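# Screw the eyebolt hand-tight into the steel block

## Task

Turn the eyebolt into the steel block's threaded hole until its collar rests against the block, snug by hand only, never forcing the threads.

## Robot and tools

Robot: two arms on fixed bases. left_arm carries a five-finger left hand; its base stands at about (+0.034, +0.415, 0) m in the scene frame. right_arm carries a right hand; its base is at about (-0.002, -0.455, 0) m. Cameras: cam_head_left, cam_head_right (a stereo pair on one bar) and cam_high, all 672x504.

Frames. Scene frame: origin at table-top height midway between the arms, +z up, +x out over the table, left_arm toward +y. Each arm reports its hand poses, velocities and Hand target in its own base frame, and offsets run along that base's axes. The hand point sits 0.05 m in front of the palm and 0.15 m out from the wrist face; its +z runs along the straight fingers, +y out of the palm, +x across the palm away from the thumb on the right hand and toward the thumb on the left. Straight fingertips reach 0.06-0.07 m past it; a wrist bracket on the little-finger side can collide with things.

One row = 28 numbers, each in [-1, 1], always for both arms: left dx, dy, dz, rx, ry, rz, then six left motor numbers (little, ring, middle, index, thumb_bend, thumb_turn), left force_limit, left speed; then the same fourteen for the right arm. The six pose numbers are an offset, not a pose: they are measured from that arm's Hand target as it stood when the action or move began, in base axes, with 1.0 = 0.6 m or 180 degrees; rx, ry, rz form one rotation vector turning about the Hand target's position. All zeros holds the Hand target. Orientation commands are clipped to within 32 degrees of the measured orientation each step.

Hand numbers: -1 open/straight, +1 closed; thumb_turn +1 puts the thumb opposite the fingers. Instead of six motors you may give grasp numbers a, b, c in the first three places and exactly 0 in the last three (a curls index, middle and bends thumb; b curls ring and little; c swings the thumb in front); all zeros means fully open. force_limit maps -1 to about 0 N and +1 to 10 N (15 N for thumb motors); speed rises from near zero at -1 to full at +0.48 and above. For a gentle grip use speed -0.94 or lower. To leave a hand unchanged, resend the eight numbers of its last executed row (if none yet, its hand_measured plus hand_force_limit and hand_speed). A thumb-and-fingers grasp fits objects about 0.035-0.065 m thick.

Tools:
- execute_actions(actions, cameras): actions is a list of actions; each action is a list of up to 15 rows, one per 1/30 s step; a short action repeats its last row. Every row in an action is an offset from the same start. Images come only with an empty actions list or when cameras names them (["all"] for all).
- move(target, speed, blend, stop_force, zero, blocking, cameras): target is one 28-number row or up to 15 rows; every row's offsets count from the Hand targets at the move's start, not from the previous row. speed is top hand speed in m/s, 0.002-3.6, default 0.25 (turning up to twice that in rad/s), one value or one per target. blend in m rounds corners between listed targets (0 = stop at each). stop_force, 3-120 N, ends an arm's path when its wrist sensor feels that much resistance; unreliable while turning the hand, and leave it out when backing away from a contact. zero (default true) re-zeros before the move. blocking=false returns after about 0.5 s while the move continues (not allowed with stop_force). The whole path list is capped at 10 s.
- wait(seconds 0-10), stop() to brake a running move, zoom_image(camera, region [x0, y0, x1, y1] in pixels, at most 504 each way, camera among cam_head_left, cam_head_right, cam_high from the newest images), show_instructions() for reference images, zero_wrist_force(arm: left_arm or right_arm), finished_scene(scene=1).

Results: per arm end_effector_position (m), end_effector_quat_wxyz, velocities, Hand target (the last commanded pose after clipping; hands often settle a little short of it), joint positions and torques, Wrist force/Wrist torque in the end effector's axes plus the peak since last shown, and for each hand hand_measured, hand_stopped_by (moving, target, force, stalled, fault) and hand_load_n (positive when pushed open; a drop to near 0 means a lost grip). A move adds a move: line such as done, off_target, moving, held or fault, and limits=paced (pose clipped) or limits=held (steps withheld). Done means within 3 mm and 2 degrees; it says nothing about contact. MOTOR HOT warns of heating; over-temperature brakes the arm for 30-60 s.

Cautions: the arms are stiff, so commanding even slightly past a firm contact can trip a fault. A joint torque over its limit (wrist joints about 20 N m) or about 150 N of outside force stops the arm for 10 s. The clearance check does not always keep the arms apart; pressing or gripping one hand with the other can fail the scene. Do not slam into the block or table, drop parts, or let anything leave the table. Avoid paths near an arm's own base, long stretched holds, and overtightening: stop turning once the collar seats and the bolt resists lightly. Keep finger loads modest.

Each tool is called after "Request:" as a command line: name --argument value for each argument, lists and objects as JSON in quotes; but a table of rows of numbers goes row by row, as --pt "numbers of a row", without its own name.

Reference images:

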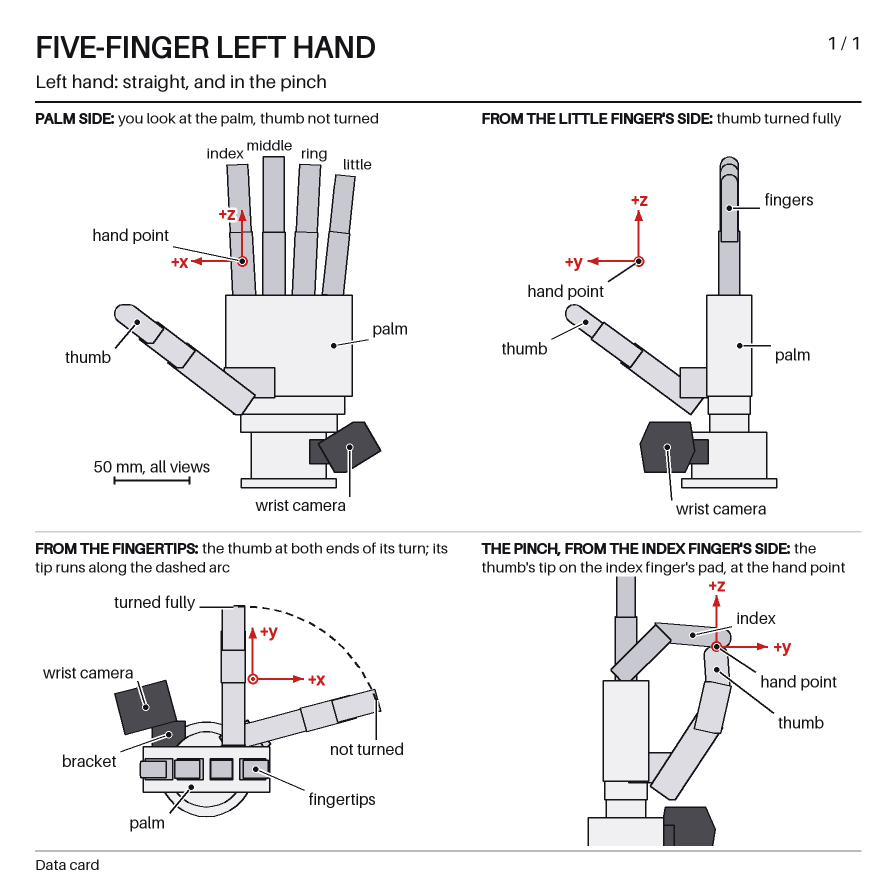

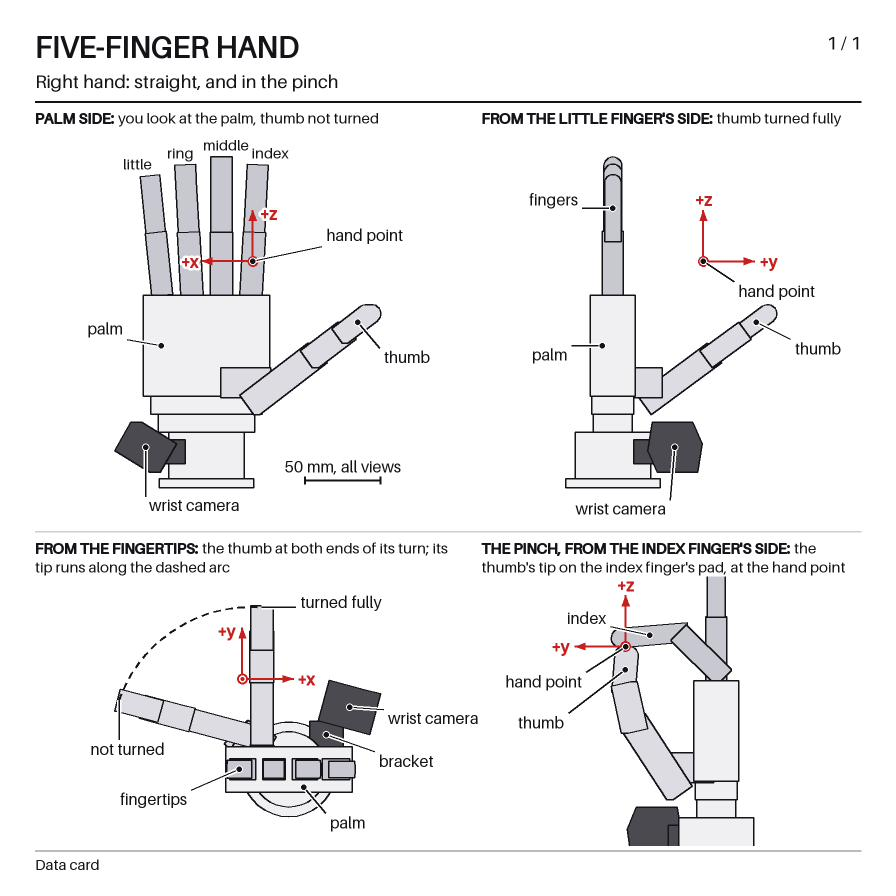

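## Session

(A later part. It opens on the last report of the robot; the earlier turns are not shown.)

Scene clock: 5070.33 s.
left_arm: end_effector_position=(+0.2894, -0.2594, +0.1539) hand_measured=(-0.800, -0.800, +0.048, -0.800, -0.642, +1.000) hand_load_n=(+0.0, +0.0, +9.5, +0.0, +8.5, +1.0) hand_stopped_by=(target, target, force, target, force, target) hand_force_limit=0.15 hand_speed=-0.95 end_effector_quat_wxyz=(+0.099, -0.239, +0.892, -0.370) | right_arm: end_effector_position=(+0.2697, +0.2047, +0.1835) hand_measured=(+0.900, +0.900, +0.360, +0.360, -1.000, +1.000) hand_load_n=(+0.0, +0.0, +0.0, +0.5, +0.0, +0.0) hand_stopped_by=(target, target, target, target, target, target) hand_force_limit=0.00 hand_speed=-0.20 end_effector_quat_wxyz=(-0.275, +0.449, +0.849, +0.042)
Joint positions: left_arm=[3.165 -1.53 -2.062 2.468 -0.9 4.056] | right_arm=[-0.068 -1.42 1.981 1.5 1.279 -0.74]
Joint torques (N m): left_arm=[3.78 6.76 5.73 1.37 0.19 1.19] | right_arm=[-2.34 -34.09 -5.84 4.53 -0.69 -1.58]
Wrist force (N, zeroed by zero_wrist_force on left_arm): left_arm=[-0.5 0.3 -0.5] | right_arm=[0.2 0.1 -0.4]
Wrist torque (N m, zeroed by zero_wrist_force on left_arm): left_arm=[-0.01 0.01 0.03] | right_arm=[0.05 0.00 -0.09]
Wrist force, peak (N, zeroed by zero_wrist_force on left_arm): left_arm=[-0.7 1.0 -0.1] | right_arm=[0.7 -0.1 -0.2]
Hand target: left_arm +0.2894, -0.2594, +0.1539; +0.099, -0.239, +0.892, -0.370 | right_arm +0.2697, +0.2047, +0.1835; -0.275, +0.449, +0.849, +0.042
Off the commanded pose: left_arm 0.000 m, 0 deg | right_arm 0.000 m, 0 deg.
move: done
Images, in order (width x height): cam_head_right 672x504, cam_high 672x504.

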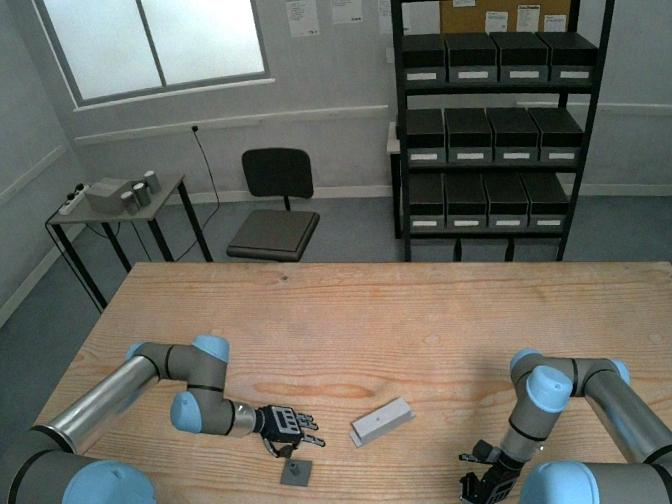

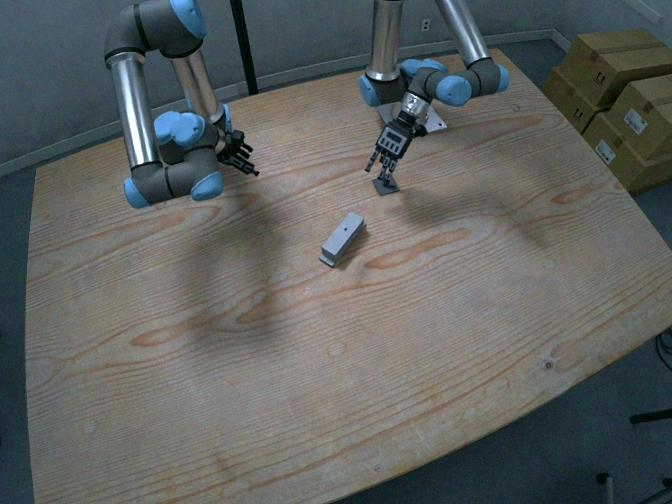

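Request:
move --pt "0.146 -0.15 0.035 0 0 0.333 -0.8 -0.8 0.35 -0.8 0.1 1 0.15 -0.95 0 0 0 0 0 0 0.9 0.9 0.36 0.36 -1 1 0 -0.2" --pt "0.2925 -0.3003 0.035 0 0 0.667 -0.8 -0.8 0.35 -0.8 0.1 1 0.15 -0.95 0 0 0 0 0 0 0.9 0.9 0.36 0.36 -1 1 0 -0.2" --speed 0.2 --blend 0.03 --cameras '["cam_high","cam_head_right","cam_head_left"]'

Request:
zoom_image --camera "cam_high" --region '[316, 186, 372, 242]'

Request:
zoom_image --camera "cam_head_right" --region '[346, 376, 402, 432]'

Scene clock: 5106.67 s.
left_arm: end_effector_position=(+0.4649, -0.4396, +0.1748) hand_measured=(-0.800, -0.800, +0.048, -0.800, -0.642, +1.000) hand_load_n=(+0.0, +0.0, +9.5, -0.5, +8.5, +1.5) hand_stopped_by=(target, target, force, target, force, target) hand_force_limit=0.15 hand_speed=-0.95 end_effector_quat_wxyz=(-0.370, +0.892, -0.239, +0.099) | right_arm: end_effector_position=(+0.2697, +0.2047, +0.1835) hand_measured=(+0.900, +0.900, +0.360, +0.360, -1.000, +1.000) hand_load_n=(+0.0, +0.0, +0.0, +0.0, +0.0, +0.0) hand_stopped_by=(target, target, target, target, target, target) hand_force_limit=0.00 hand_speed=-0.20 end_effector_quat_wxyz=(-0.275, +0.449, +0.849, +0.042)
Joint positions: left_arm=[2.377 -2.531 -0.7 1.426 -2.329 1.236] | right_arm=[-0.068 -1.42 1.981 1.5 1.279 -0.74]
Joint torques (N m): left_arm=[-7.98 56.81 27.18 -4.92 -2.77 -1.28] | right_arm=[-1.35 -34.33 -5.74 4.58 -0.69 -1.6]
Wrist force (N, zeroed by zero_wrist_force on left_arm): left_arm=[-0.5 0.0 -0.7] | right_arm=[0.5 -0.1 -0.3]
Wrist torque (N m, zeroed by zero_wrist_force on left_arm): left_arm=[-0.09 0.02 0.02] | right_arm=[0.03 -0.04 -0.07]
Wrist force, peak (N, zeroed by zero_wrist_force on left_arm): left_arm=[-3.2 1.8 -1.5] | right_arm=[0.6 -0.1 -0.4]
Hand target: left_arm +0.4649, -0.4396, +0.1749; -0.370, +0.892, -0.239, +0.099 | right_arm +0.2697, +0.2047, +0.1835; -0.275, +0.449, +0.849, +0.042
Off the commanded pose: left_arm 0.000 m, 0 deg | right_arm 0.000 m, 0 deg.
move: done

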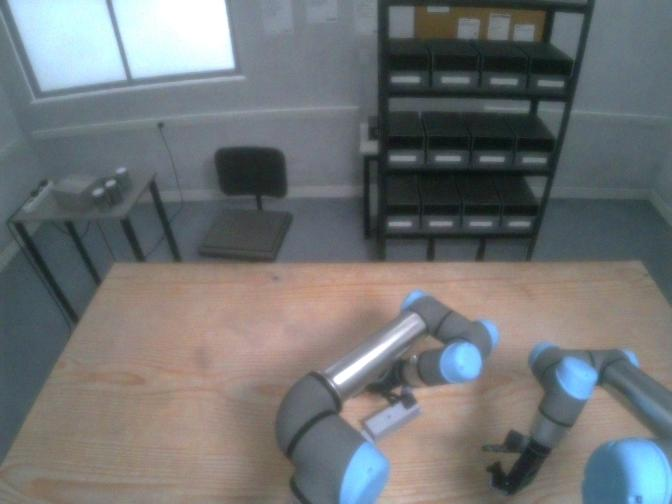

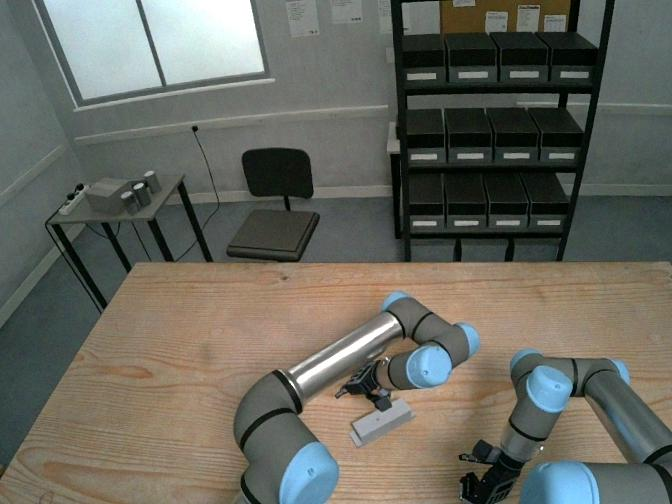

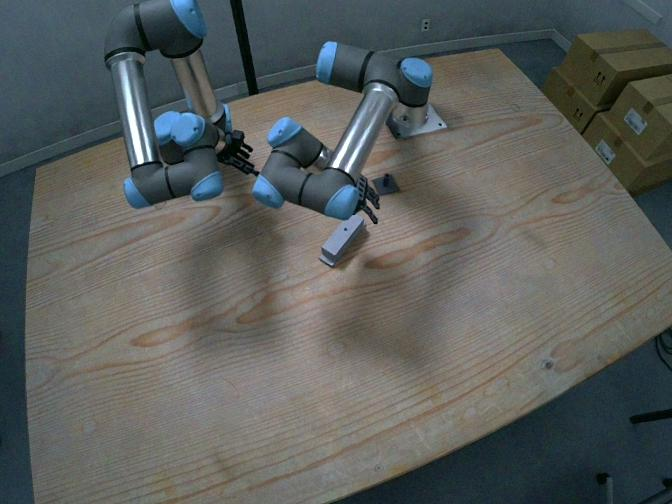

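Scaled by 9.000 from the camera's 672x504 image, which has a finer 960x720 frame.

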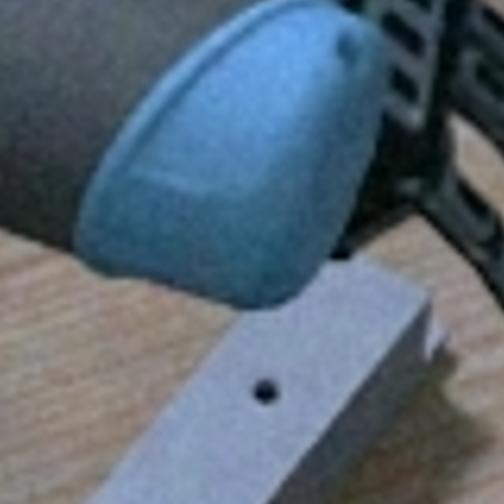

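Scaled by 9.000 from the camera's 672x504 image, which has a finer 960x720 frame.

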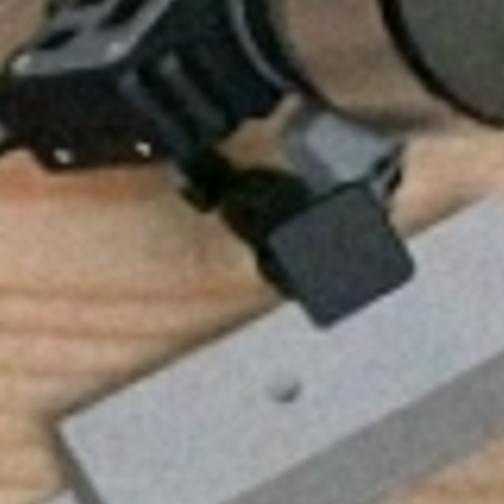

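Request:
move --pt "-0.0328 -0.0325 0 0 0 -0.5 0.9 0.9 0.35 -0.8 0.1 1 0.15 -0.95 0 0 0 0 0 0 0.9 0.9 0.36 0.36 -1 1 0 -0.2" --speed 0.2 --cameras '["cam_high","cam_head_right","cam_head_left"]'

Request:
zoom_image --camera "cam_high" --region '[316, 186, 372, 242]'

Request:
zoom_image --camera "cam_head_right" --region '[346, 376, 402, 432]'

Scene clock: 5159.67 s.
left_arm: end_effector_position=(+0.4452, -0.4591, +0.1749) hand_measured=(+0.466, +0.466, +0.048, -0.800, -0.642, +1.000) hand_load_n=(+0.0, +0.0, +9.0, +0.0, +8.5, +1.0) hand_stopped_by=(moving, moving, force, target, force, target) hand_force_limit=0.15 hand_speed=-0.95 end_effector_quat_wxyz=(+0.191, -0.462, +0.800, -0.332) | right_arm: end_effector_position=(+0.2697, +0.2047, +0.1835) hand_measured=(+0.900, +0.900, +0.360, +0.360, -1.000, +1.000) hand_load_n=(+0.0, +0.0, +0.0, +0.0, -0.5, +0.5) hand_stopped_by=(target, target, target, target, target, target) hand_force_limit=0.00 hand_speed=-0.20 end_effector_quat_wxyz=(-0.275, +0.449, +0.849, +0.042)
Joint positions: left_arm=[2.596 -1.986 -1.378 2.579 -1.587 3.126] | right_arm=[-0.068 -1.42 1.981 1.5 1.279 -0.74]
Joint torques (N m): left_arm=[-7.18 22.78 34.55 -2.16 1.01 1.01] | right_arm=[-0.87 -34.78 -6.34 4.51 -0.68 -1.65]
Wrist force (N, zeroed by zero_wrist_force on left_arm): left_arm=[-0.5 0.3 -0.9] | right_arm=[0.2 -0.1 -0.2]
Wrist torque (N m, zeroed by zero_wrist_force on left_arm): left_arm=[0.01 0.06 -0.13] | right_arm=[0.03 -0.02 -0.09]
Wrist force, peak (N, zeroed by zero_wrist_force on left_arm): left_arm=[-1.4 0.2 -0.9] | right_arm=[0.7 0.1 -0.3]
Hand target: left_arm +0.4452, -0.4591, +0.1749; +0.191, -0.462, +0.800, -0.332 | right_arm +0.2697, +0.2047, +0.1835; -0.275, +0.449, +0.849, +0.042
Off the commanded pose: left_arm 0.000 m, 0 deg | right_arm 0.000 m, 0 deg.
move: moving (left_arm; no rest 5 s after the path's end)

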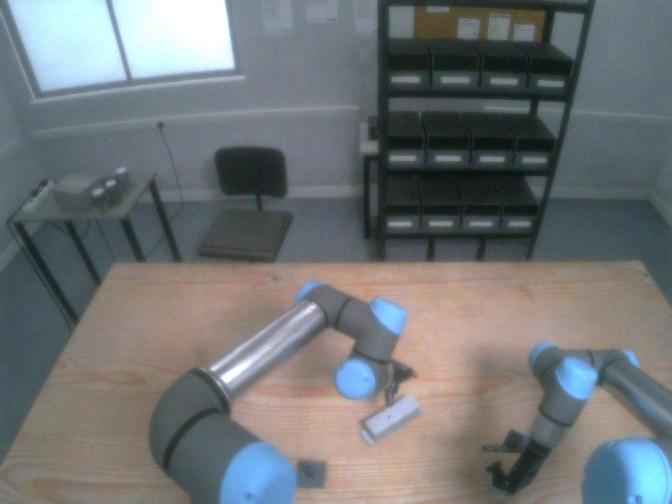

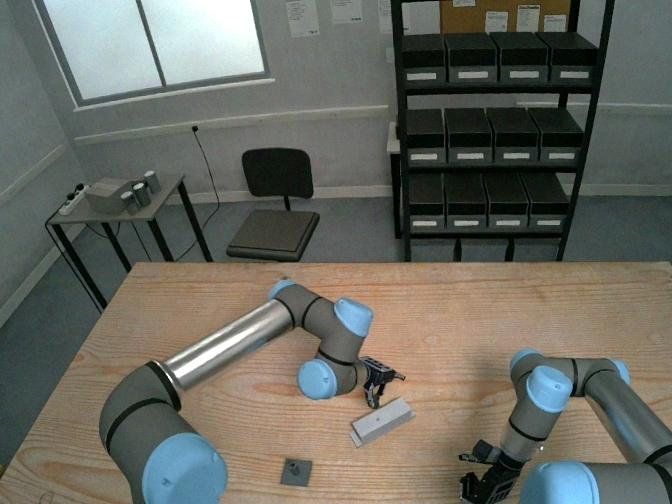

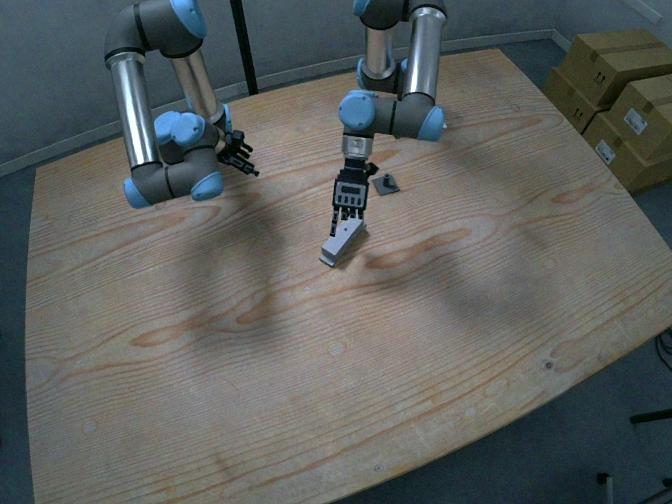

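Scaled by 9.000 from the camera's 672x504 image, which has a finer 960x720 frame.

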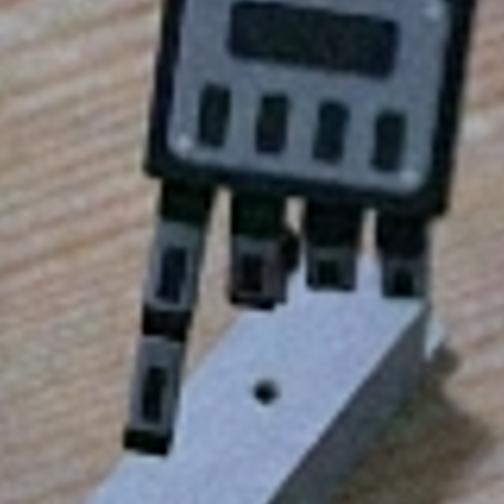

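Scaled by 9.000 from the camera's 672x504 image, which has a finer 960x720 frame.

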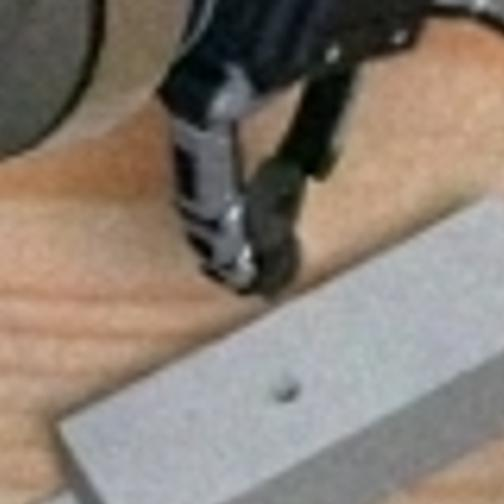

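Request:
move --pt "0 0 -0.1 0 0 0 0.9 0.9 0.35 -0.8 0.1 1 0.15 -0.95 0 0 0 0 0 0 0.9 0.9 0.36 0.36 -1 1 0 -0.2" --speed 0.08 --stop_force 3 --cameras '["cam_high","cam_head_right","cam_head_left"]'

Request:
zoom_image --camera "cam_high" --region '[326, 206, 362, 242]'

Request:
zoom_image --camera "cam_head_right" --region '[360, 396, 396, 432]'

Scene clock: 5185.47 s.
left_arm: end_effector_position=(+0.4451, -0.4590, +0.1142) hand_measured=(+0.900, +0.900, +0.048, -0.800, -0.642, +1.000) hand_load_n=(+0.0, +0.0, +9.0, +0.0, +9.0, +1.0) hand_stopped_by=(target, target, force, target, force, target) hand_force_limit=0.15 hand_speed=-0.95 end_effector_quat_wxyz=(+0.191, -0.462, +0.800, -0.332) | right_arm: end_effector_position=(+0.2697, +0.2047, +0.1835) hand_measured=(+0.900, +0.900, +0.360, +0.360, -1.000, +1.000) hand_load_n=(+0.0, +0.5, +0.5, +0.0, +0.0, +0.0) hand_stopped_by=(target, target, target, target, target, target) hand_force_limit=0.00 hand_speed=-0.20 end_effector_quat_wxyz=(-0.275, +0.449, +0.849, +0.042)
Joint positions: left_arm=[2.596 -2.028 -1.478 2.721 -1.587 3.126] | right_arm=[-0.068 -1.42 1.981 1.5 1.279 -0.74]
Joint torques (N m): left_arm=[-6.81 46.88 30.7 -2.93 -0.78 1.18] | right_arm=[-0.69 -34.89 -5.98 4.4 -0.73 -1.52]
Wrist force (N, zeroed by zero_wrist_force on left_arm): left_arm=[-0.5 -2.2 -2.7] | right_arm=[0.4 0.1 -0.3]
Wrist torque (N m, zeroed by zero_wrist_force on left_arm): left_arm=[-0.18 0.01 -0.06] | right_arm=[0.05 -0.04 -0.07]
Wrist force, peak (N, zeroed by zero_wrist_force on left_arm): left_arm=[-0.7 -3.3 -3.6] | right_arm=[0.6 0.0 -0.4]
Hand target: left_arm +0.4451, -0.4590, +0.1142; +0.191, -0.462, +0.800, -0.332 (not the last commanded pose) | right_arm +0.2697, +0.2047, +0.1835; -0.275, +0.449, +0.849, +0.042
Off the commanded pose: left_arm 0.001 m, 0 deg | right_arm 0.000 m, 0 deg.
move: contact (left_arm)

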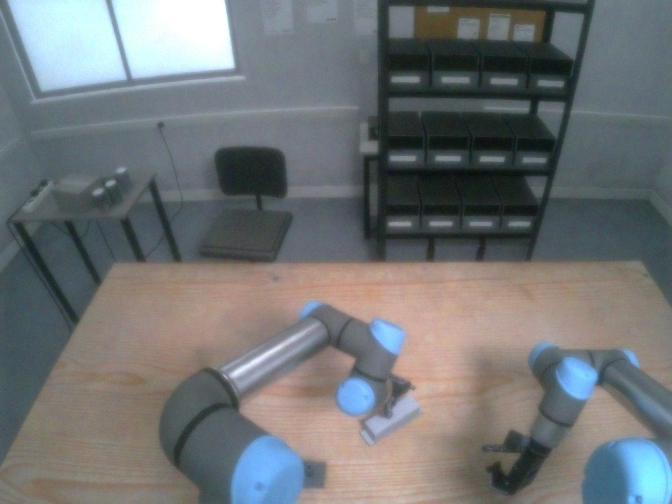

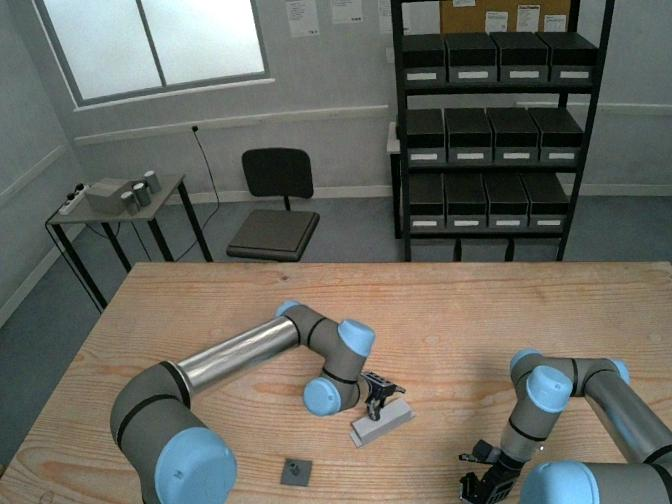

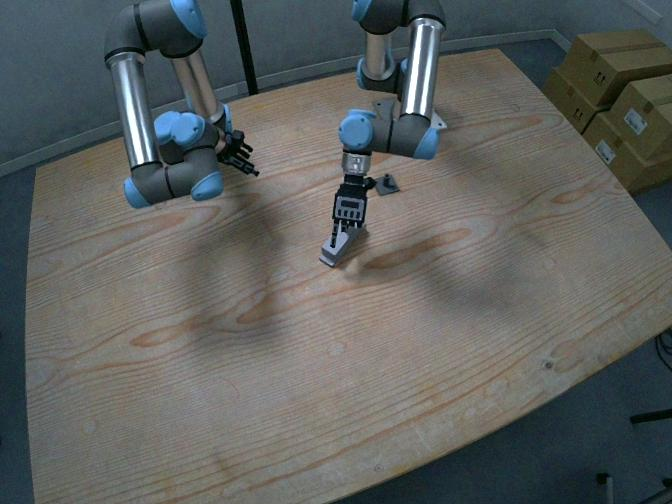

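Scaled by 14.000 from the camera's 672x504 image, which has a finer 960x720 frame.

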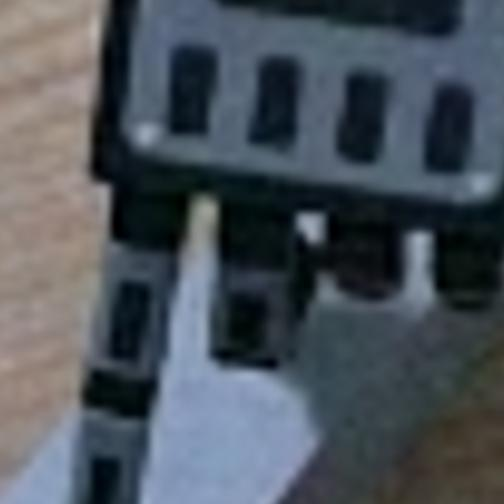

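Scaled by 14.000 from the camera's 672x504 image, which has a finer 960x720 frame.

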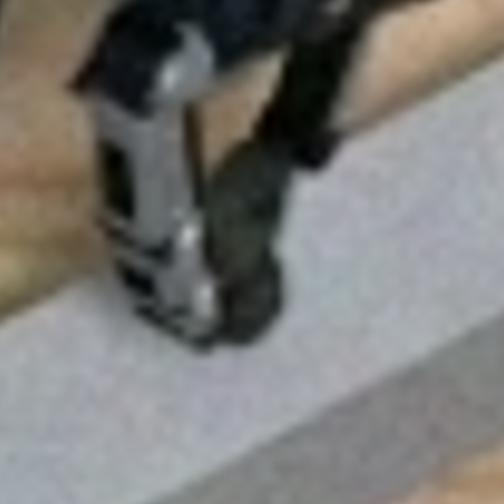

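Request:
zoom_image --camera "cam_head_right" --region '[369, 409, 387, 427]'

Request:
zoom_image --camera "cam_head_left" --region '[374, 398, 404, 428]'

Scaled by 28.000 from the camera's 672x504 image, which has a finer 960x720 frame.

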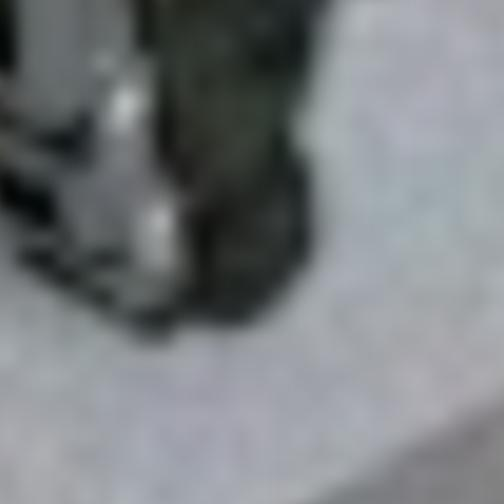

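Scaled by 16.800 from the camera's 672x504 image, which has a finer 960x720 frame.

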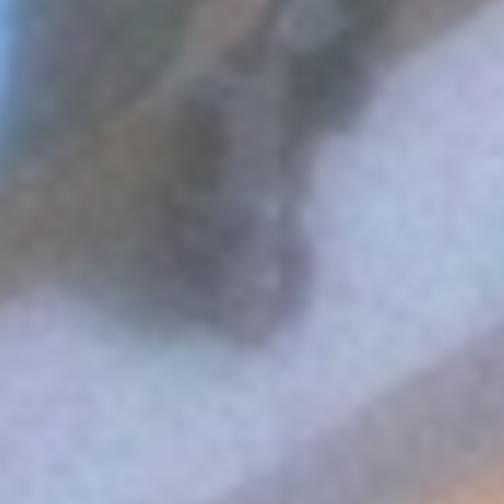

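Request:
move --pt "0 0 0.007 0 0 0 0.9 0.9 0.35 -0.8 0.1 1 0.15 -0.95 0 0 0 0 0 0 0.9 0.9 0.36 0.36 -1 1 0 -0.2" --pt "-0.0151 0.0077 0.007 0 0 -0.1667 0.9 0.9 0.35 -0.8 0.1 1 0.15 -0.95 0 0 0 0 0 0 0.9 0.9 0.36 0.36 -1 1 0 -0.2" --pt "-0.0282 0.0165 0.007 0 0 -0.3333 0.9 0.9 0.35 -0.8 0.1 1 0.15 -0.95 0 0 0 0 0 0 0.9 0.9 0.36 0.36 -1 1 0 -0.2" --speed 0.15 --blend 0.002

Request:
move --pt "0 0 -0.015 0 0 0 0.9 0.9 0.35 -0.8 0.1 1 0.15 -0.95 0 0 0 0 0 0 0.9 0.9 0.36 0.36 -1 1 0 -0.2" --speed 0.01 --stop_force 3 --cameras '["cam_high","cam_head_right"]'

Request:
zoom_image --camera "cam_head_right" --region '[366, 402, 390, 426]'

Request:
zoom_image --camera "cam_high" --region '[328, 206, 364, 242]'

Scene clock: 5236.30 s.
left_arm: end_effector_position=(+0.4283, -0.4491, +0.1184) hand_measured=(+0.900, +0.900, +0.048, -0.800, -0.642, +1.000) hand_load_n=(+0.0, +0.0, +9.5, -0.5, +8.5, +1.0) hand_stopped_by=(target, target, force, target, force, target) hand_force_limit=0.15 hand_speed=-0.95 end_effector_quat_wxyz=(+0.000, +0.000, +0.924, -0.383) | right_arm: end_effector_position=(+0.2697, +0.2047, +0.1835) hand_measured=(+0.900, +0.900, +0.360, +0.360, -1.000, +1.000) hand_load_n=(+0.0, +0.0, +0.0, +0.0, +0.0, +0.0) hand_stopped_by=(target, target, target, target, target, target) hand_force_limit=0.00 hand_speed=-0.20 end_effector_quat_wxyz=(-0.275, +0.449, +0.849, +0.042)
Joint positions: left_arm=[2.783 -2.238 -1.23 2.235 -0.847 4.224] | right_arm=[-0.068 -1.42 1.981 1.5 1.279 -0.74]
Joint torques (N m): left_arm=[-7.79 57.36 7.96 -1.36 0.15 1.39] | right_arm=[-1.08 -34.12 -6.35 4.45 -0.66 -1.55]
Wrist force (N, zeroed by zero_wrist_force on left_arm): left_arm=[-0.7 0.1 0.0] | right_arm=[0.4 0.2 -0.3]
Wrist torque (N m, zeroed by zero_wrist_force on left_arm): left_arm=[-0.07 0.07 -0.13] | right_arm=[0.07 -0.04 -0.07]
Wrist force, peak (N, zeroed by zero_wrist_force on left_arm): left_arm=[-0.6 -2.3 -2.9] | right_arm=[0.5 0.1 -0.4]
Hand target: left_arm +0.4282, -0.4491, +0.1184; +0.000, +0.000, +0.924, -0.383 | right_arm +0.2697, +0.2047, +0.1835; -0.275, +0.449, +0.849, +0.042
Off the commanded pose: left_arm 0.000 m, 0 deg | right_arm 0.000 m, 0 deg.
move: done

Scene clock: 5237.80 s.
left_arm: end_effector_position=(+0.4282, -0.4491, +0.1146) hand_measured=(+0.900, +0.900, +0.048, -0.800, -0.642, +1.000) hand_load_n=(+0.0, +0.0, +8.5, +0.0, +8.5, +1.5) hand_stopped_by=(target, target, force, target, force, target) hand_force_limit=0.15 hand_speed=-0.95 end_effector_quat_wxyz=(+0.000, +0.000, +0.924, -0.383) | right_arm: end_effector_position=(+0.2697, +0.2047, +0.1835) hand_measured=(+0.900, +0.900, +0.360, +0.360, -1.000, +1.000) hand_load_n=(+0.0, +0.0, +0.0, +0.0, +0.0, +0.0) hand_stopped_by=(target, target, target, target, target, target) hand_force_limit=0.00 hand_speed=-0.20 end_effector_quat_wxyz=(-0.275, +0.449, +0.849, +0.042)
Joint positions: left_arm=[2.783 -2.241 -1.235 2.243 -0.847 4.224] | right_arm=[-0.068 -1.42 1.981 1.5 1.279 -0.74]
Joint torques (N m): left_arm=[-7.65 53.36 30.39 -3.98 -0.83 1.55] | right_arm=[-0.34 -34.37 -5.82 4.27 -0.69 -1.6]
Wrist force (N, zeroed by zero_wrist_force on left_arm): left_arm=[-0.2 -3.6 -2.8] | right_arm=[0.3 0.0 -0.4]
Wrist torque (N m, zeroed by zero_wrist_force on left_arm): left_arm=[-0.25 0.00 -0.06] | right_arm=[0.05 -0.02 -0.08]
Wrist force, peak (N, zeroed by zero_wrist_force on left_arm): left_arm=[0.4 -7.0 -5.5] | right_arm=[0.5 0.0 -0.4]
Hand target: left_arm +0.4282, -0.4491, +0.1146; +0.000, +0.000, +0.924, -0.383 (not the last commanded pose) | right_arm +0.2697, +0.2047, +0.1835; -0.275, +0.449, +0.849, +0.042
Off the commanded pose: left_arm 0.005 m, 0 deg | right_arm 0.000 m, 0 deg.
move: contact (left_arm)
Images, in order (width x height): cam_head_right 672x504, cam_high 672x504.

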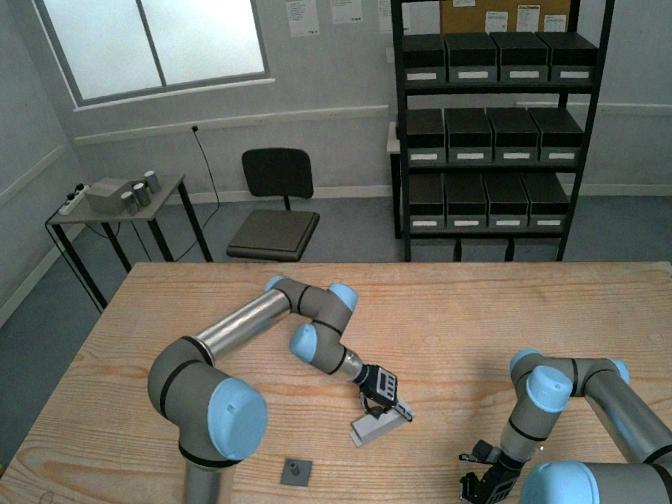

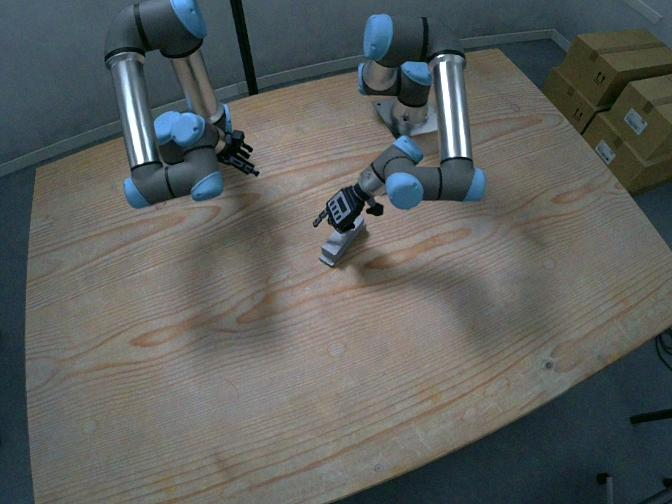

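Scaled by 21.000 from the camera's 672x504 image, which has a finer 960x720 frame.

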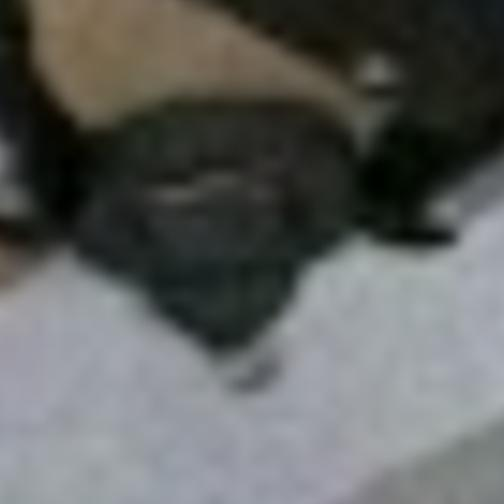

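Scaled by 14.000 from the camera's 672x504 image, which has a finer 960x720 frame.

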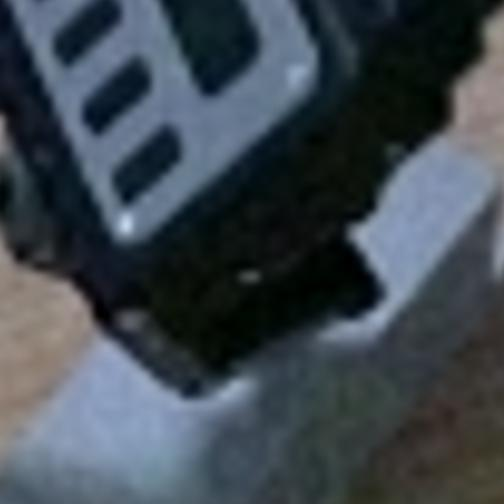

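Request:
move --pt "0 0 0.007 0 0 0 0.9 0.9 0.35 -0.8 0.1 1 0.15 -0.95 0 0 0 0 0 0 0.9 0.9 0.36 0.36 -1 1 0 -0.2" --pt "0.008 -0.016 0.007 0 0 0.1667 0.9 0.9 0.35 -0.8 0.1 1 0.15 -0.95 0 0 0 0 0 0 0.9 0.9 0.36 0.36 -1 1 0 -0.2" --pt "0.0278 -0.0185 0.007 0 0 0.3333 0.9 0.9 0.35 -0.8 0.1 1 0.15 -0.95 0 0 0 0 0 0 0.9 0.9 0.36 0.36 -1 1 0 -0.2" --speed 0.15 --blend 0.002

Request:
zero_wrist_force --arm "left_arm"

Request:
move --pt "0 0 -0.015 0 0 0 0.9 0.9 0.35 -0.8 0.1 1 0.15 -0.95 0 0 0 0 0 0 0.9 0.9 0.36 0.36 -1 1 0 -0.2" --speed 0.006 --stop_force 3 --cameras '["cam_head_right"]'

Request:
zoom_image --camera "cam_head_right" --region '[366, 402, 390, 426]'

Scene clock: 5297.63 s.
left_arm: end_effector_position=(+0.4449, -0.4603, +0.1188) hand_measured=(+0.900, +0.900, +0.048, -0.800, -0.642, +1.000) hand_load_n=(+0.0, +0.0, +9.5, +0.0, +8.5, +1.0) hand_stopped_by=(target, target, force, target, force, target) hand_force_limit=0.15 hand_speed=-0.95 end_effector_quat_wxyz=(+0.191, -0.462, +0.800, -0.332) | right_arm: end_effector_position=(+0.2697, +0.2047, +0.1835) hand_measured=(+0.900, +0.900, +0.360, +0.360, -1.000, +1.000) hand_load_n=(+0.0, +0.0, +0.0, +0.0, +0.0, +0.0) hand_stopped_by=(target, target, target, target, target, target) hand_force_limit=0.00 hand_speed=-0.20 end_effector_quat_wxyz=(-0.275, +0.449, +0.849, +0.042)
Joint positions: left_arm=[2.593 -2.026 -1.469 2.71 -1.588 3.124] | right_arm=[-0.068 -1.42 1.981 1.5 1.279 -0.74]
Joint torques (N m): left_arm=[8.96 34.84 16.27 -1.62 -1.48 -1.03] | right_arm=[-0.85 -34.19 -6.34 4.34 -0.65 -1.63]
Wrist force (N, zeroed by zero_wrist_force on left_arm): left_arm=[-0.5 0.3 -0.7] | right_arm=[0.1 0.0 -0.2]
Wrist torque (N m, zeroed by zero_wrist_force on left_arm): left_arm=[-0.03 0.07 0.01] | right_arm=[0.04 0.00 -0.09]
Wrist force, peak (N, zeroed by zero_wrist_force on left_arm): left_arm=[-0.3 -3.9 -3.0] | right_arm=[0.6 -0.2 -0.4]
Hand target: left_arm +0.4449, -0.4602, +0.1188; +0.191, -0.462, +0.800, -0.332 | right_arm +0.2697, +0.2047, +0.1835; -0.275, +0.449, +0.849, +0.042
Off the commanded pose: left_arm 0.000 m, 0 deg | right_arm 0.000 m, 0 deg.
move: done

Wrist force sensor zeroed.

Scene clock: 5299.67 s.
left_arm: end_effector_position=(+0.4449, -0.4602, +0.1140) hand_measured=(+0.900, +0.900, +0.048, -0.800, -0.642, +1.000) hand_load_n=(+0.5, +0.0, +9.0, +0.0, +8.5, +1.0) hand_stopped_by=(target, target, force, target, force, target) hand_force_limit=0.15 hand_speed=-0.95 end_effector_quat_wxyz=(+0.191, -0.462, +0.800, -0.332) | right_arm: end_effector_position=(+0.2697, +0.2047, +0.1835) hand_measured=(+0.900, +0.900, +0.360, +0.360, -1.000, +1.000) hand_load_n=(+0.0, +0.0, +0.0, +0.0, +0.0, +0.5) hand_stopped_by=(target, target, target, target, target, target) hand_force_limit=0.00 hand_speed=-0.20 end_effector_quat_wxyz=(-0.275, +0.449, +0.849, +0.042)
Joint positions: left_arm=[2.593 -2.03 -1.476 2.721 -1.588 3.124] | right_arm=[-0.068 -1.42 1.981 1.5 1.279 -0.74]
Joint torques (N m): left_arm=[8.58 45.51 30.38 -3.17 -1.32 -1.23] | right_arm=[-0.69 -34.97 -5.76 4.36 -0.89 -1.62]
Wrist force (N, zeroed by zero_wrist_force on left_arm): left_arm=[0.4 -4.5 -3.0] | right_arm=[0.3 0.0 -0.1]
Wrist torque (N m, zeroed by zero_wrist_force on left_arm): left_arm=[-0.23 -0.08 0.10] | right_arm=[0.03 -0.02 -0.08]
Wrist force, peak (N, zeroed by zero_wrist_force on left_arm): left_arm=[0.5 -5.9 -3.7] | right_arm=[0.6 -0.1 -0.4]
Hand target: left_arm +0.4449, -0.4602, +0.1140; +0.191, -0.462, +0.800, -0.332 (not the last commanded pose) | right_arm +0.2697, +0.2047, +0.1835; -0.275, +0.449, +0.849, +0.042
Off the commanded pose: left_arm 0.004 m, 0 deg | right_arm 0.000 m, 0 deg.
move: contact (left_arm)
Images, in order (width x height): cam_head_right 672x504.

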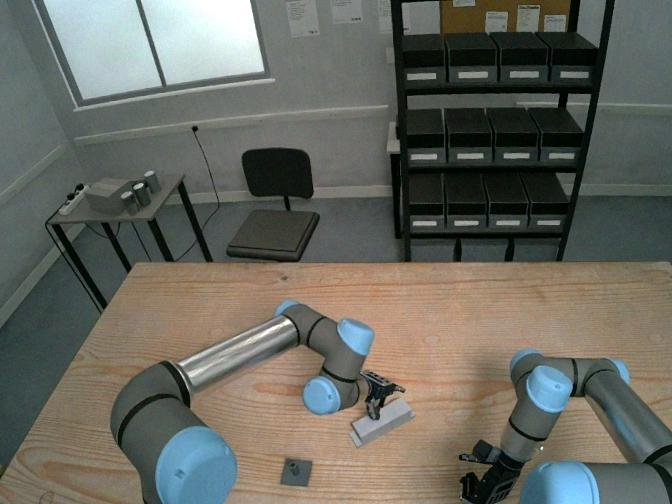

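Scaled by 21.000 from the camera's 672x504 image, which has a finer 960x720 frame.

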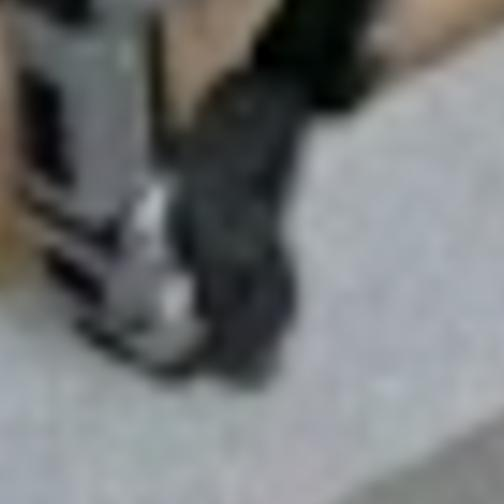

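Request:
move --pt "-0.0102 0.0006 -0.0007 0 0 -0.0833 0.9 0.9 0.35 -0.8 0.1 1 0.15 -0.95 0 0 0 0 0 0 0.9 0.9 0.36 0.36 -1 1 0 -0.2" --pt "-0.0198 0.00245 -0.0009 0 0 -0.1667 0.9 0.9 0.35 -0.8 0.1 1 0.15 -0.95 0 0 0 0 0 0 0.9 0.9 0.36 0.36 -1 1 0 -0.2" --pt "-0.0283 0.0078 -0.0011 0 0 -0.25 0.9 0.9 0.35 -0.8 0.1 1 0.15 -0.95 0 0 0 0 0 0 0.9 0.9 0.36 0.36 -1 1 0 -0.2" --pt "-0.0357 0.01447 -0.0013 0 0 -0.3333 0.9 0.9 0.35 -0.8 0.1 1 0.15 -0.95 0 0 0 0 0 0 0.9 0.9 0.36 0.36 -1 1 0 -0.2" --speed 0.2 --blend 0.001 --cameras '["cam_head_right"]'

Request:
zoom_image --camera "cam_head_right" --region '[366, 402, 390, 426]'

Scene clock: 5332.43 s.
left_arm: end_effector_position=(+0.4236, -0.4515, +0.1131) hand_measured=(+0.900, +0.900, +0.048, -0.800, -0.642, +1.000) hand_load_n=(+0.0, +0.0, +4.0, +0.0, +7.5, +1.0) hand_stopped_by=(target, target, force, target, force, target) hand_force_limit=0.15 hand_speed=-0.95 end_effector_quat_wxyz=(+0.000, +0.000, +0.924, -0.383) end_effector_velocity=(+0.000, +0.000, +0.000) end_effector_angular_velocity=(-0.001, -0.003, -0.004) | right_arm: end_effector_position=(+0.2697, +0.2047, +0.1835) hand_measured=(+0.900, +0.900, +0.360, +0.360, -1.000, +1.000) hand_load_n=(+0.0, +0.0, +0.5, +0.5, +0.0, +0.0) hand_stopped_by=(target, target, target, target, target, target) hand_force_limit=0.00 hand_speed=-0.20 end_effector_quat_wxyz=(-0.275, +0.449, +0.849, +0.042)
Joint positions: left_arm=[2.775 -2.235 -1.247 2.256 -0.849 4.215] | right_arm=[-0.068 -1.42 1.981 1.5 1.279 -0.74]
Joint velocities: left_arm=[0 0.001 -0.001 0 0.001 0.005] | right_arm=[within noise]
Joint torques (N m): left_arm=[-7.23 47.39 5.2 -0.77 0.31 1.36] | right_arm=[-0.59 -34.29 -5.63 4.54 -0.74 -1.65]
Wrist force (N, zeroed by zero_wrist_force on left_arm): left_arm=[1.5 -9.7 -11.6] | right_arm=[0.3 0.2 -0.4]
Wrist torque (N m, zeroed by zero_wrist_force on left_arm): left_arm=[-0.78 -0.26 0.02] | right_arm=[0.08 -0.03 -0.07]
Wrist force, peak (N, zeroed by zero_wrist_force on left_arm): left_arm=[1.8 -11.9 -13.4] | right_arm=[0.7 0.0 -0.4]
Hand target: left_arm +0.4235, -0.4516, +0.1132; +0.000, +0.000, +0.924, -0.383 | right_arm +0.2697, +0.2047, +0.1835; -0.275, +0.449, +0.849, +0.042
Off the commanded pose: left_arm 0.000 m, 0 deg | right_arm 0.000 m, 0 deg.
move: done
Images, in order (width x height): cam_head_right 672x504.

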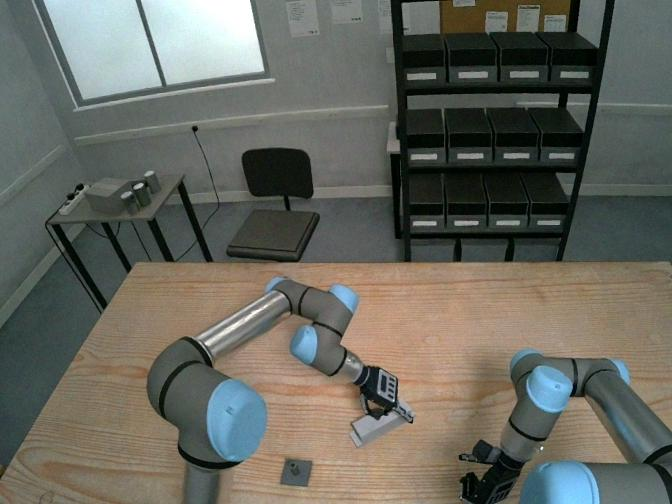

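Scaled by 21.000 from the camera's 672x504 image, which has a finer 960x720 frame.

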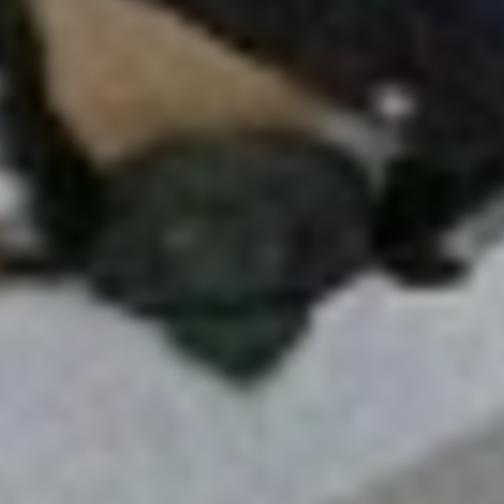

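Request:
move --pt "0 0 0.004 0 0 0 0.9 0.9 0.35 -0.8 0.1 1 0.15 -0.95 0 0 0 0 0 0 0.9 0.9 0.36 0.36 -1 1 0 -0.2" --speed 0.05

Request:
zero_wrist_force --arm "left_arm"

Request:
move --pt "0 0 -0.01 0 0 0 0.9 0.9 0.35 -0.8 0.1 1 0.15 -0.95 0 0 0 0 0 0 0.9 0.9 0.36 0.36 -1 1 0 -0.2" --speed 0.004 --stop_force 3

Request:
move --pt "0 0 0.003 0 0 0 0.9 0.9 0.35 -0.8 0.1 1 0.15 -0.95 0 0 0 0 0 0 0.9 0.9 0.36 0.36 -1 1 0 -0.2" --pt "-0.002 0 0.003 0 0 0 0.9 0.9 0.35 -0.8 0.1 1 0.15 -0.95 0 0 0 0 0 0 0.9 0.9 0.36 0.36 -1 1 0 -0.2" --pt "-0.002 0 -0.01 0 0 0 0.9 0.9 0.35 -0.8 0.1 1 0.15 -0.95 0 0 0 0 0 0 0.9 0.9 0.36 0.36 -1 1 0 -0.2" --speed '[0.02,0.02,0.004]' --stop_force 3 --zero false

Scene clock: 5367.37 s.
left_arm: end_effector_position=(+0.4235, -0.4516, +0.1156) hand_measured=(+0.900, +0.900, +0.048, -0.800, -0.642, +1.000) hand_load_n=(+0.0, +0.0, +7.0, +0.0, +6.5, +1.0) hand_stopped_by=(target, target, force, target, force, target) hand_force_limit=0.15 hand_speed=-0.95 end_effector_quat_wxyz=(+0.000, +0.000, +0.924, -0.383) | right_arm: end_effector_position=(+0.2697, +0.2047, +0.1835) hand_measured=(+0.900, +0.900, +0.360, +0.360, -1.000, +1.000) hand_load_n=(+0.0, +0.0, +0.0, +0.5, +0.0, +0.0) hand_stopped_by=(target, target, target, target, target, target) hand_force_limit=0.00 hand_speed=-0.20 end_effector_quat_wxyz=(-0.275, +0.449, +0.849, +0.042)
Joint positions: left_arm=[2.775 -2.233 -1.244 2.25 -0.849 4.215] | right_arm=[-0.068 -1.42 1.981 1.5 1.279 -0.74]
Joint torques (N m): left_arm=[-9.03 53.8 28.84 -3.17 1.08 0.59] | right_arm=[-0.53 -34.61 -5.94 4.36 -0.65 -1.57]
Wrist force (N, zeroed by zero_wrist_force on left_arm): left_arm=[0.0 -0.2 0.4] | right_arm=[0.4 0.0 -0.1]
Wrist torque (N m, zeroed by zero_wrist_force on left_arm): left_arm=[-0.02 -0.03 -0.14] | right_arm=[0.04 -0.05 -0.07]
Wrist force, peak (N, zeroed by zero_wrist_force on left_arm): left_arm=[1.4 -10.0 -11.5] | right_arm=[0.6 -0.1 -0.3]
Hand target: left_arm +0.4235, -0.4516, +0.1156; +0.000, +0.000, +0.924, -0.383 | right_arm +0.2697, +0.2047, +0.1835; -0.275, +0.449, +0.849, +0.042
Off the commanded pose: left_arm 0.000 m, 0 deg | right_arm 0.000 m, 0 deg.
move: done

Wrist force sensor zeroed.

Scene clock: 5368.73 s.
left_arm: end_effector_position=(+0.4236, -0.4516, +0.1150) hand_measured=(+0.900, +0.900, +0.048, -0.800, -0.642, +1.000) hand_load_n=(+0.0, +0.0, +6.5, +0.0, +6.5, +1.0) hand_stopped_by=(target, target, force, target, force, target) hand_force_limit=0.15 hand_speed=-0.95 end_effector_quat_wxyz=(+0.000, +0.000, +0.924, -0.383) | right_arm: end_effector_position=(+0.2697, +0.2047, +0.1835) hand_measured=(+0.900, +0.900, +0.360, +0.360, -1.000, +1.000) hand_load_n=(+0.0, +0.0, +0.0, +0.0, +0.0, +0.5) hand_stopped_by=(target, target, target, target, target, target) hand_force_limit=0.00 hand_speed=-0.20 end_effector_quat_wxyz=(-0.275, +0.449, +0.849, +0.042)
Joint positions: left_arm=[2.775 -2.233 -1.245 2.252 -0.849 4.215] | right_arm=[-0.068 -1.42 1.981 1.5 1.279 -0.74]
Joint torques (N m): left_arm=[-7.16 53.78 31.24 -4.11 1.05 0.48] | right_arm=[0.09 -34.89 -5.74 4.32 -0.63 -1.63]
Wrist force (N, zeroed by zero_wrist_force on left_arm): left_arm=[0.4 -4.2 -2.8] | right_arm=[0.3 0.1 -0.2]
Wrist torque (N m, zeroed by zero_wrist_force on left_arm): left_arm=[-0.18 -0.03 0.07] | right_arm=[0.06 -0.02 -0.08]
Wrist force, peak (N, zeroed by zero_wrist_force on left_arm): left_arm=[0.6 -5.5 -3.6] | right_arm=[0.5 -0.1 -0.3]
Hand target: left_arm +0.4236, -0.4516, +0.1150; +0.000, +0.000, +0.924, -0.383 (not the last commanded pose) | right_arm +0.2697, +0.2047, +0.1835; -0.275, +0.449, +0.849, +0.042
Off the commanded pose: left_arm 0.005 m, 0 deg | right_arm 0.000 m, 0 deg.
move: contact (left_arm)

Scene clock: 5370.70 s.
left_arm: end_effector_position=(+0.4223, -0.4516, +0.1148) hand_measured=(+0.900, +0.900, +0.048, -0.800, -0.642, +1.000) hand_load_n=(+0.0, +0.0, +6.5, +0.0, +6.5, +1.0) hand_stopped_by=(target, target, force, target, force, target) hand_force_limit=0.15 hand_speed=-0.95 end_effector_quat_wxyz=(+0.000, +0.000, +0.924, -0.383) | right_arm: end_effector_position=(+0.2697, +0.2047, +0.1835) hand_measured=(+0.900, +0.900, +0.360, +0.360, -1.000, +1.000) hand_load_n=(+0.0, +0.0, +0.0, +0.0, +0.0, +0.0) hand_stopped_by=(target, target, target, target, target, target) hand_force_limit=0.00 hand_speed=-0.20 end_effector_quat_wxyz=(-0.275, +0.449, +0.849, +0.042)
Joint positions: left_arm=[2.774 -2.231 -1.25 2.255 -0.849 4.214] | right_arm=[-0.068 -1.42 1.981 1.5 1.279 -0.74]
Joint torques (N m): left_arm=[4.02 52.55 27.44 -4.17 -0.91 -1.33] | right_arm=[-0.13 -34.59 -6.01 4.35 -0.66 -1.62]
Wrist force (N, zeroed by zero_wrist_force on left_arm): left_arm=[0.6 -4.2 -3.1] | right_arm=[0.3 0.0 -0.1]
Wrist torque (N m, zeroed by zero_wrist_force on left_arm): left_arm=[-0.19 -0.04 0.07] | right_arm=[0.02 -0.02 -0.08]
Wrist force, peak (N, zeroed by zero_wrist_force on left_arm): left_arm=[1.0 -4.9 -3.3] | right_arm=[0.6 -0.1 -0.3]
Hand target: left_arm +0.4223, -0.4516, +0.1148; +0.000, +0.000, +0.924, -0.383 (not the last commanded pose) | right_arm +0.2697, +0.2047, +0.1835; -0.275, +0.449, +0.849, +0.042
Off the commanded pose: left_arm 0.006 m, 0 deg | right_arm 0.000 m, 0 deg.
move: contact (left_arm); path passed 2 of 3 targets


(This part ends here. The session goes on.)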